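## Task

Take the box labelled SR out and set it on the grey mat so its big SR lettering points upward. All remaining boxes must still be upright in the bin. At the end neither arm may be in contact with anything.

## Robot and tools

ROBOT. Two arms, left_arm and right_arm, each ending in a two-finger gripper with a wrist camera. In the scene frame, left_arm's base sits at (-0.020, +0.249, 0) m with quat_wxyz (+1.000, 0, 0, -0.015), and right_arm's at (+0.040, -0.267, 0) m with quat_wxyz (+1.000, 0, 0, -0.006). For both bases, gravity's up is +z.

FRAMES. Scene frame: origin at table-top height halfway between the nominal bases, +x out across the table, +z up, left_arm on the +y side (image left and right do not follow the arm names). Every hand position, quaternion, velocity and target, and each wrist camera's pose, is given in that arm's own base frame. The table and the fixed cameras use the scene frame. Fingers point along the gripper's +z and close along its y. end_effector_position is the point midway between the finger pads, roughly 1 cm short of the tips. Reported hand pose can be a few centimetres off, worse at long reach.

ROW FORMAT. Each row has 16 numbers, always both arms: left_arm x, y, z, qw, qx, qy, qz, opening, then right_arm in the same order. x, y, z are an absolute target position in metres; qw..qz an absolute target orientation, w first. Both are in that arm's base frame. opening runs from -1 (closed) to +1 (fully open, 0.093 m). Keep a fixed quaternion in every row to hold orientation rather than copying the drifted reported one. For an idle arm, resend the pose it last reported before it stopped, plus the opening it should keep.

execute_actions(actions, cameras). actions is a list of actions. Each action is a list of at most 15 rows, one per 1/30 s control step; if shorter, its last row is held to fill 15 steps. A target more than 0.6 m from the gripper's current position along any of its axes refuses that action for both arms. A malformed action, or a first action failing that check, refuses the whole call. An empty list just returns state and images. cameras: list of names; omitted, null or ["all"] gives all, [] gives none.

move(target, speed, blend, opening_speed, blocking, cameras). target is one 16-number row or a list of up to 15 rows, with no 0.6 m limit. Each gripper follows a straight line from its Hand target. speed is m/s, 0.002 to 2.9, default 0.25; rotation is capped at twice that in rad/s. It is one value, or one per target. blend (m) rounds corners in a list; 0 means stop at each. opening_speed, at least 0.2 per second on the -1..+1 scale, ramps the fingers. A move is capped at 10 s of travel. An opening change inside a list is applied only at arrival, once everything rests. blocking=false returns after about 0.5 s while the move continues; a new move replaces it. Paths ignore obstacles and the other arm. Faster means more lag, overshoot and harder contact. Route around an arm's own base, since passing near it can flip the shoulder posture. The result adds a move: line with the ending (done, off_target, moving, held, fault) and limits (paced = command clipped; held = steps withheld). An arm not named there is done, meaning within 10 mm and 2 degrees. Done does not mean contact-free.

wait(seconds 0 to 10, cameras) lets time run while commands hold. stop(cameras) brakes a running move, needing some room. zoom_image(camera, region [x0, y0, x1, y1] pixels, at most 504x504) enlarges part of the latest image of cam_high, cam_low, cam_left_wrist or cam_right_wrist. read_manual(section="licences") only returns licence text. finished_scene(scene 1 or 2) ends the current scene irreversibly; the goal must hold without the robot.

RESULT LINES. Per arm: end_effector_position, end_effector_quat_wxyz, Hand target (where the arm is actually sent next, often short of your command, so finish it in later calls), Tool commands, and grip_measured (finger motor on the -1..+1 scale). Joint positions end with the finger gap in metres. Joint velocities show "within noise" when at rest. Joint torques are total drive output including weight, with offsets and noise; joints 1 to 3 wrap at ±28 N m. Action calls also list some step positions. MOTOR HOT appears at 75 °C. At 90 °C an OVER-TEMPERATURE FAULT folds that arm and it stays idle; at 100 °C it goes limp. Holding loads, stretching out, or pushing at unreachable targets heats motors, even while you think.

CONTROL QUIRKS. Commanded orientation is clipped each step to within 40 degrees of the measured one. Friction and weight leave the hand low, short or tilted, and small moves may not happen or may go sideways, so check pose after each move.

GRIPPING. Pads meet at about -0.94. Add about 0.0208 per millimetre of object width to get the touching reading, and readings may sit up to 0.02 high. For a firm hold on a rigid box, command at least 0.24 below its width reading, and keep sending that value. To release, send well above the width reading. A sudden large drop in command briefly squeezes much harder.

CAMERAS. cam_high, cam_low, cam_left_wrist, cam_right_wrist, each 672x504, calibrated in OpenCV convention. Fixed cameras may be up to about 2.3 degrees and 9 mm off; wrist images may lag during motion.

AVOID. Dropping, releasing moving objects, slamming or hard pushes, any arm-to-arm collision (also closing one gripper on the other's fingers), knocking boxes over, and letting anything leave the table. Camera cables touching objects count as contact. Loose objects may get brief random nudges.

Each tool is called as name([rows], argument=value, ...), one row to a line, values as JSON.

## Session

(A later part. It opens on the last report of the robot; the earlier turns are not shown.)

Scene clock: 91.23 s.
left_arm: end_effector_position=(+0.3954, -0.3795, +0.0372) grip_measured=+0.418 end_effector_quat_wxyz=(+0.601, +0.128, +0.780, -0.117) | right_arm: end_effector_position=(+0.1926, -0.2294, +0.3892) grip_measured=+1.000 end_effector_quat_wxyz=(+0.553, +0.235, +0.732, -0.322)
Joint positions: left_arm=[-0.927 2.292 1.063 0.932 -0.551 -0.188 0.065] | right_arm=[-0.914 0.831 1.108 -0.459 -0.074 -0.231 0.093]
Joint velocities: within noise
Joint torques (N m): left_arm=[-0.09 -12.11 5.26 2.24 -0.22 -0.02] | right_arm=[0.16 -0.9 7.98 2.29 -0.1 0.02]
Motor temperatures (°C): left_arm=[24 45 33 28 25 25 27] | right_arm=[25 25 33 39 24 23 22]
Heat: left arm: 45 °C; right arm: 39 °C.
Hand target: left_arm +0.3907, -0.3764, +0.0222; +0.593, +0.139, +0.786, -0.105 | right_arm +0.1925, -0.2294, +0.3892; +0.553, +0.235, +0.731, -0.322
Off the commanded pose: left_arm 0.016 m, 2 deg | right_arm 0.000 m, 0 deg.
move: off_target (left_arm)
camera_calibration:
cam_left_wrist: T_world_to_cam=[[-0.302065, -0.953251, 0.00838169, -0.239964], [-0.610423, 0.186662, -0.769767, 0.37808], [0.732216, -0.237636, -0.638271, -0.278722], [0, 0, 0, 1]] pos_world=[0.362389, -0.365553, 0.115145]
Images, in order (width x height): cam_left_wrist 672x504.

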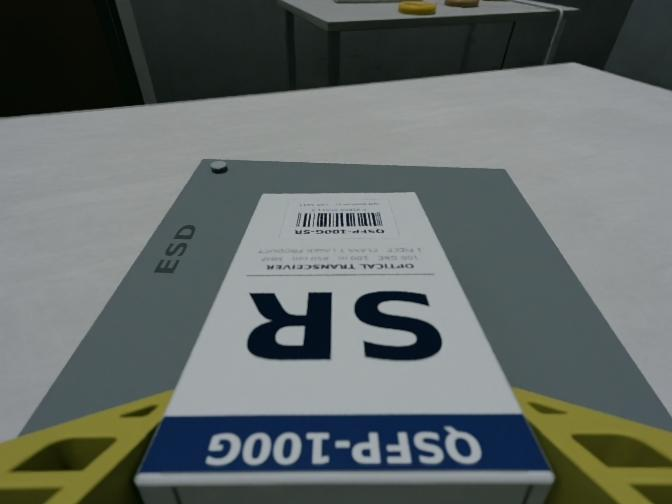

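Pivoting slowly. Continue lower at this grip.

move(target=[0.3907,-0.3767,0.014,0.5926,0.1394,0.7864,-0.105,0.43,0.1925,-0.2294,0.3892,0.553,0.235,0.731,-0.322,1], opening_speed=0.2, speed=0.03, cameras=["cam_left_wrist","cam_low"])

zoom_image(camera="cam_low", region=[300, 160, 480, 280])

Scene clock: 95.43 s.
left_arm: end_effector_position=(+0.3939, -0.3776, +0.0214) grip_measured=+0.427 end_effector_quat_wxyz=(+0.593, +0.134, +0.786, -0.109) | right_arm: end_effector_position=(+0.1926, -0.2294, +0.3892) grip_measured=+1.000 end_effector_quat_wxyz=(+0.553, +0.235, +0.732, -0.322)
Joint positions: left_arm=[-0.927 2.324 1.063 0.936 -0.551 -0.188 0.066] | right_arm=[-0.914 0.831 1.108 -0.459 -0.074 -0.231 0.093]
Joint velocities: within noise
Joint torques (N m): left_arm=[-0.08 -12.59 5.49 2.46 -0.25 -0.02] | right_arm=[0.14 -0.91 7.99 2.29 -0.1 0.02]
Motor temperatures (°C): left_arm=[24 46 33 29 25 25 27] | right_arm=[25 25 34 39 24 23 22]
Heat: left arm: 46 °C; right arm: 39 °C.
Hand target: left_arm +0.3908, -0.3766, +0.0142; +0.593, +0.139, +0.786, -0.105 | right_arm +0.1925, -0.2294, +0.3892; +0.553, +0.235, +0.731, -0.322
Off the commanded pose: left_arm 0.008 m, 1 deg | right_arm 0.000 m, 0 deg.
move: done
camera_calibration:
cam_left_wrist: T_world_to_cam=[[-0.302082, -0.95325, -0.00782031, -0.238079], [-0.623206, 0.203687, -0.755067, 0.375777], [0.72136, -0.223219, -0.655601, -0.277192], [0, 0, 0, 1]] pos_world=[0.362222, -0.365364, 0.100147]
Images, in order (width x height): cam_low 672x504, cam_left_wrist 672x504.

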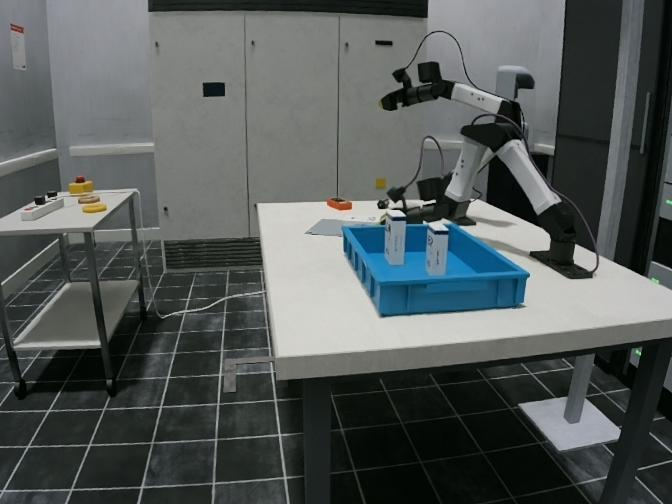

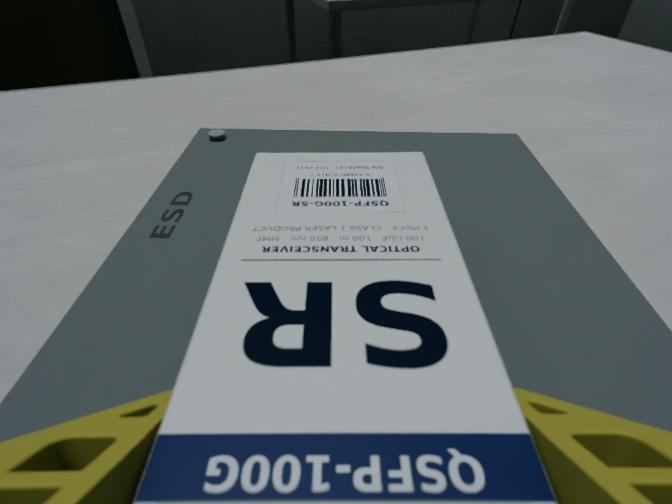

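Scaled by 2.800 from the camera's 672x504 image, which has a finer 960x720 frame.

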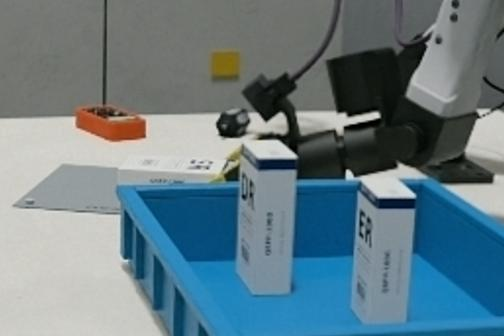

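move([
  [0.3925,-0.3767,0.020,0.593,0.134,0.786,-0.109,0.68,0.1925,-0.2294,0.3892,0.553,0.235,0.731,-0.322,1],
  [0.375,-0.370,0.09,0.593,0.134,0.786,-0.109,0.68,0.1925,-0.2294,0.3892,0.553,0.235,0.731,-0.322,1],
  [0.31,-0.345,0.19,0.593,0.134,0.786,-0.109,0.68,0.1925,-0.2294,0.3892,0.553,0.235,0.731,-0.322,1],
], opening_speed=0.6, speed=[0.1,0.12,0.25], blend=[0,0.02,0])

zoom_image(camera="cam_low", region=[300, 160, 480, 280])

Scene clock: 102.27 s.
left_arm: end_effector_position=(+0.3121, -0.3486, +0.1957) grip_measured=+0.677 end_effector_quat_wxyz=(+0.598, +0.137, +0.781, -0.116) | right_arm: end_effector_position=(+0.1926, -0.2294, +0.3892) grip_measured=+1.000 end_effector_quat_wxyz=(+0.553, +0.235, +0.732, -0.322)
Joint positions: left_arm=[-1.067 1.633 0.927 0.369 -0.673 -0.234 0.078] | right_arm=[-0.914 0.831 1.108 -0.459 -0.074 -0.231 0.093]
Joint velocities: within noise
Joint torques (N m): left_arm=[-0.05 -9.63 7.99 1.99 -0.36 -0.22] | right_arm=[0.14 -0.91 7.99 2.29 -0.1 0.02]
Motor temperatures (°C): left_arm=[24 46 33 29 25 25 27] | right_arm=[25 25 34 39 24 23 22]
Heat: left arm: 46 °C; right arm: 39 °C.
Hand target: left_arm +0.3100, -0.3451, +0.1900; +0.593, +0.134, +0.786, -0.109 | right_arm +0.1925, -0.2294, +0.3892; +0.553, +0.235, +0.731, -0.322
Off the commanded pose: left_arm 0.007 m, 1 deg | right_arm 0.000 m, 0 deg.
move: done
camera_calibration:
cam_left_wrist: T_world_to_cam=[[-0.314093, -0.949391, -0.00156589, -0.229921], [-0.611991, 0.203729, -0.764174, 0.448727], [0.725819, -0.239063, -0.645009, -0.10642], [0, 0, 0, 1]] pos_world=[0.279642, -0.335145, 0.273903]
cam_right_wrist: T_world_to_cam=[[-0.699944, -0.682832, 0.209331, -0.102948], [-0.528636, 0.29825, -0.794727, 0.519643], [0.480232, -0.666924, -0.569728, 0.0598029], [0, 0, 0, 1]] pos_world=[0.173925, -0.185396, 0.468596]

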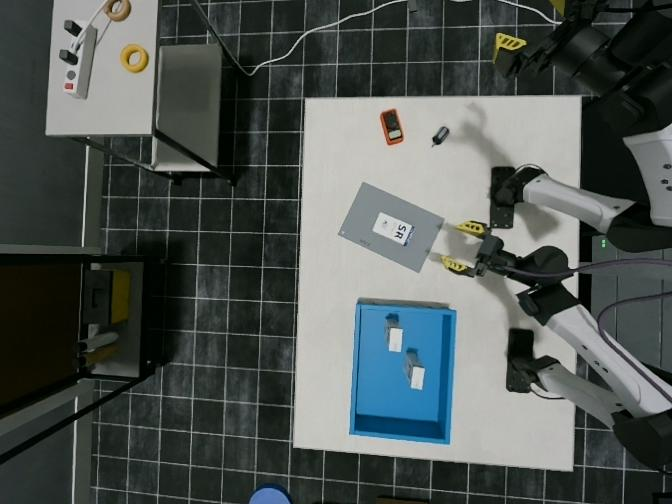

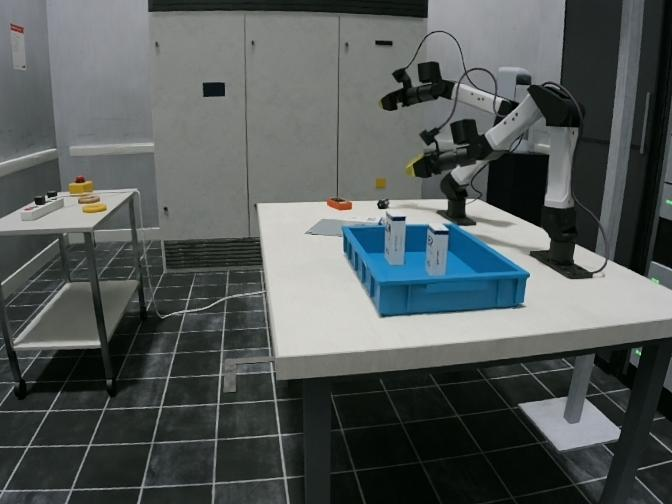

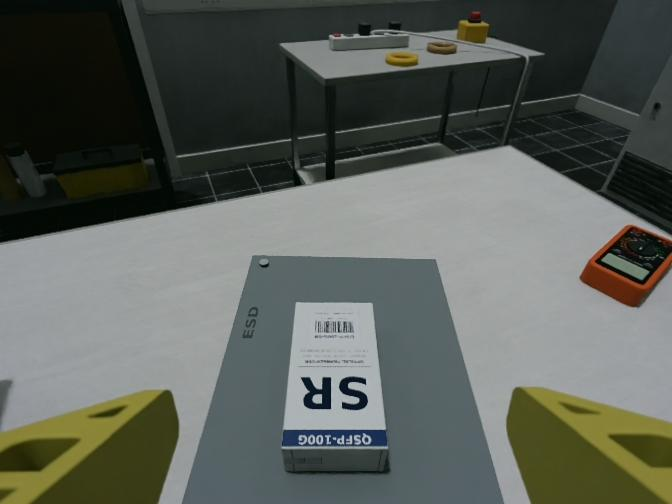

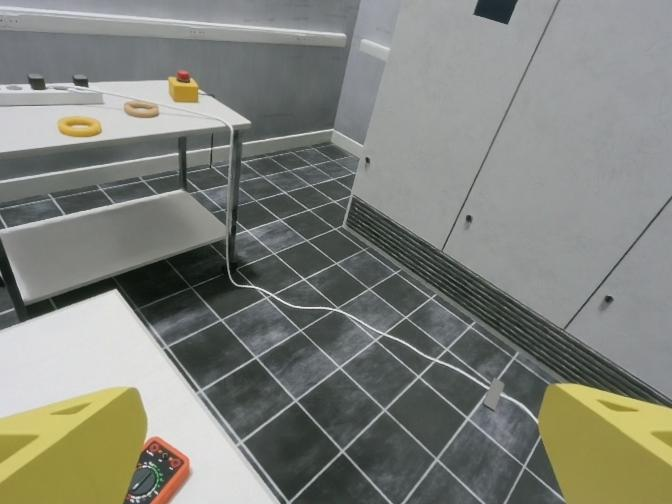

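Scaled by 2.800 from the camera's 672x504 image, which has a finer 960x720 frame.

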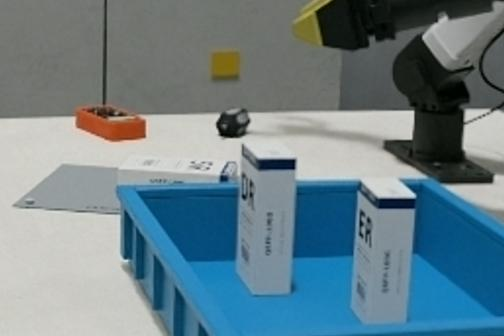

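finished_scene(scene=2)

The scene is finished: the task was done.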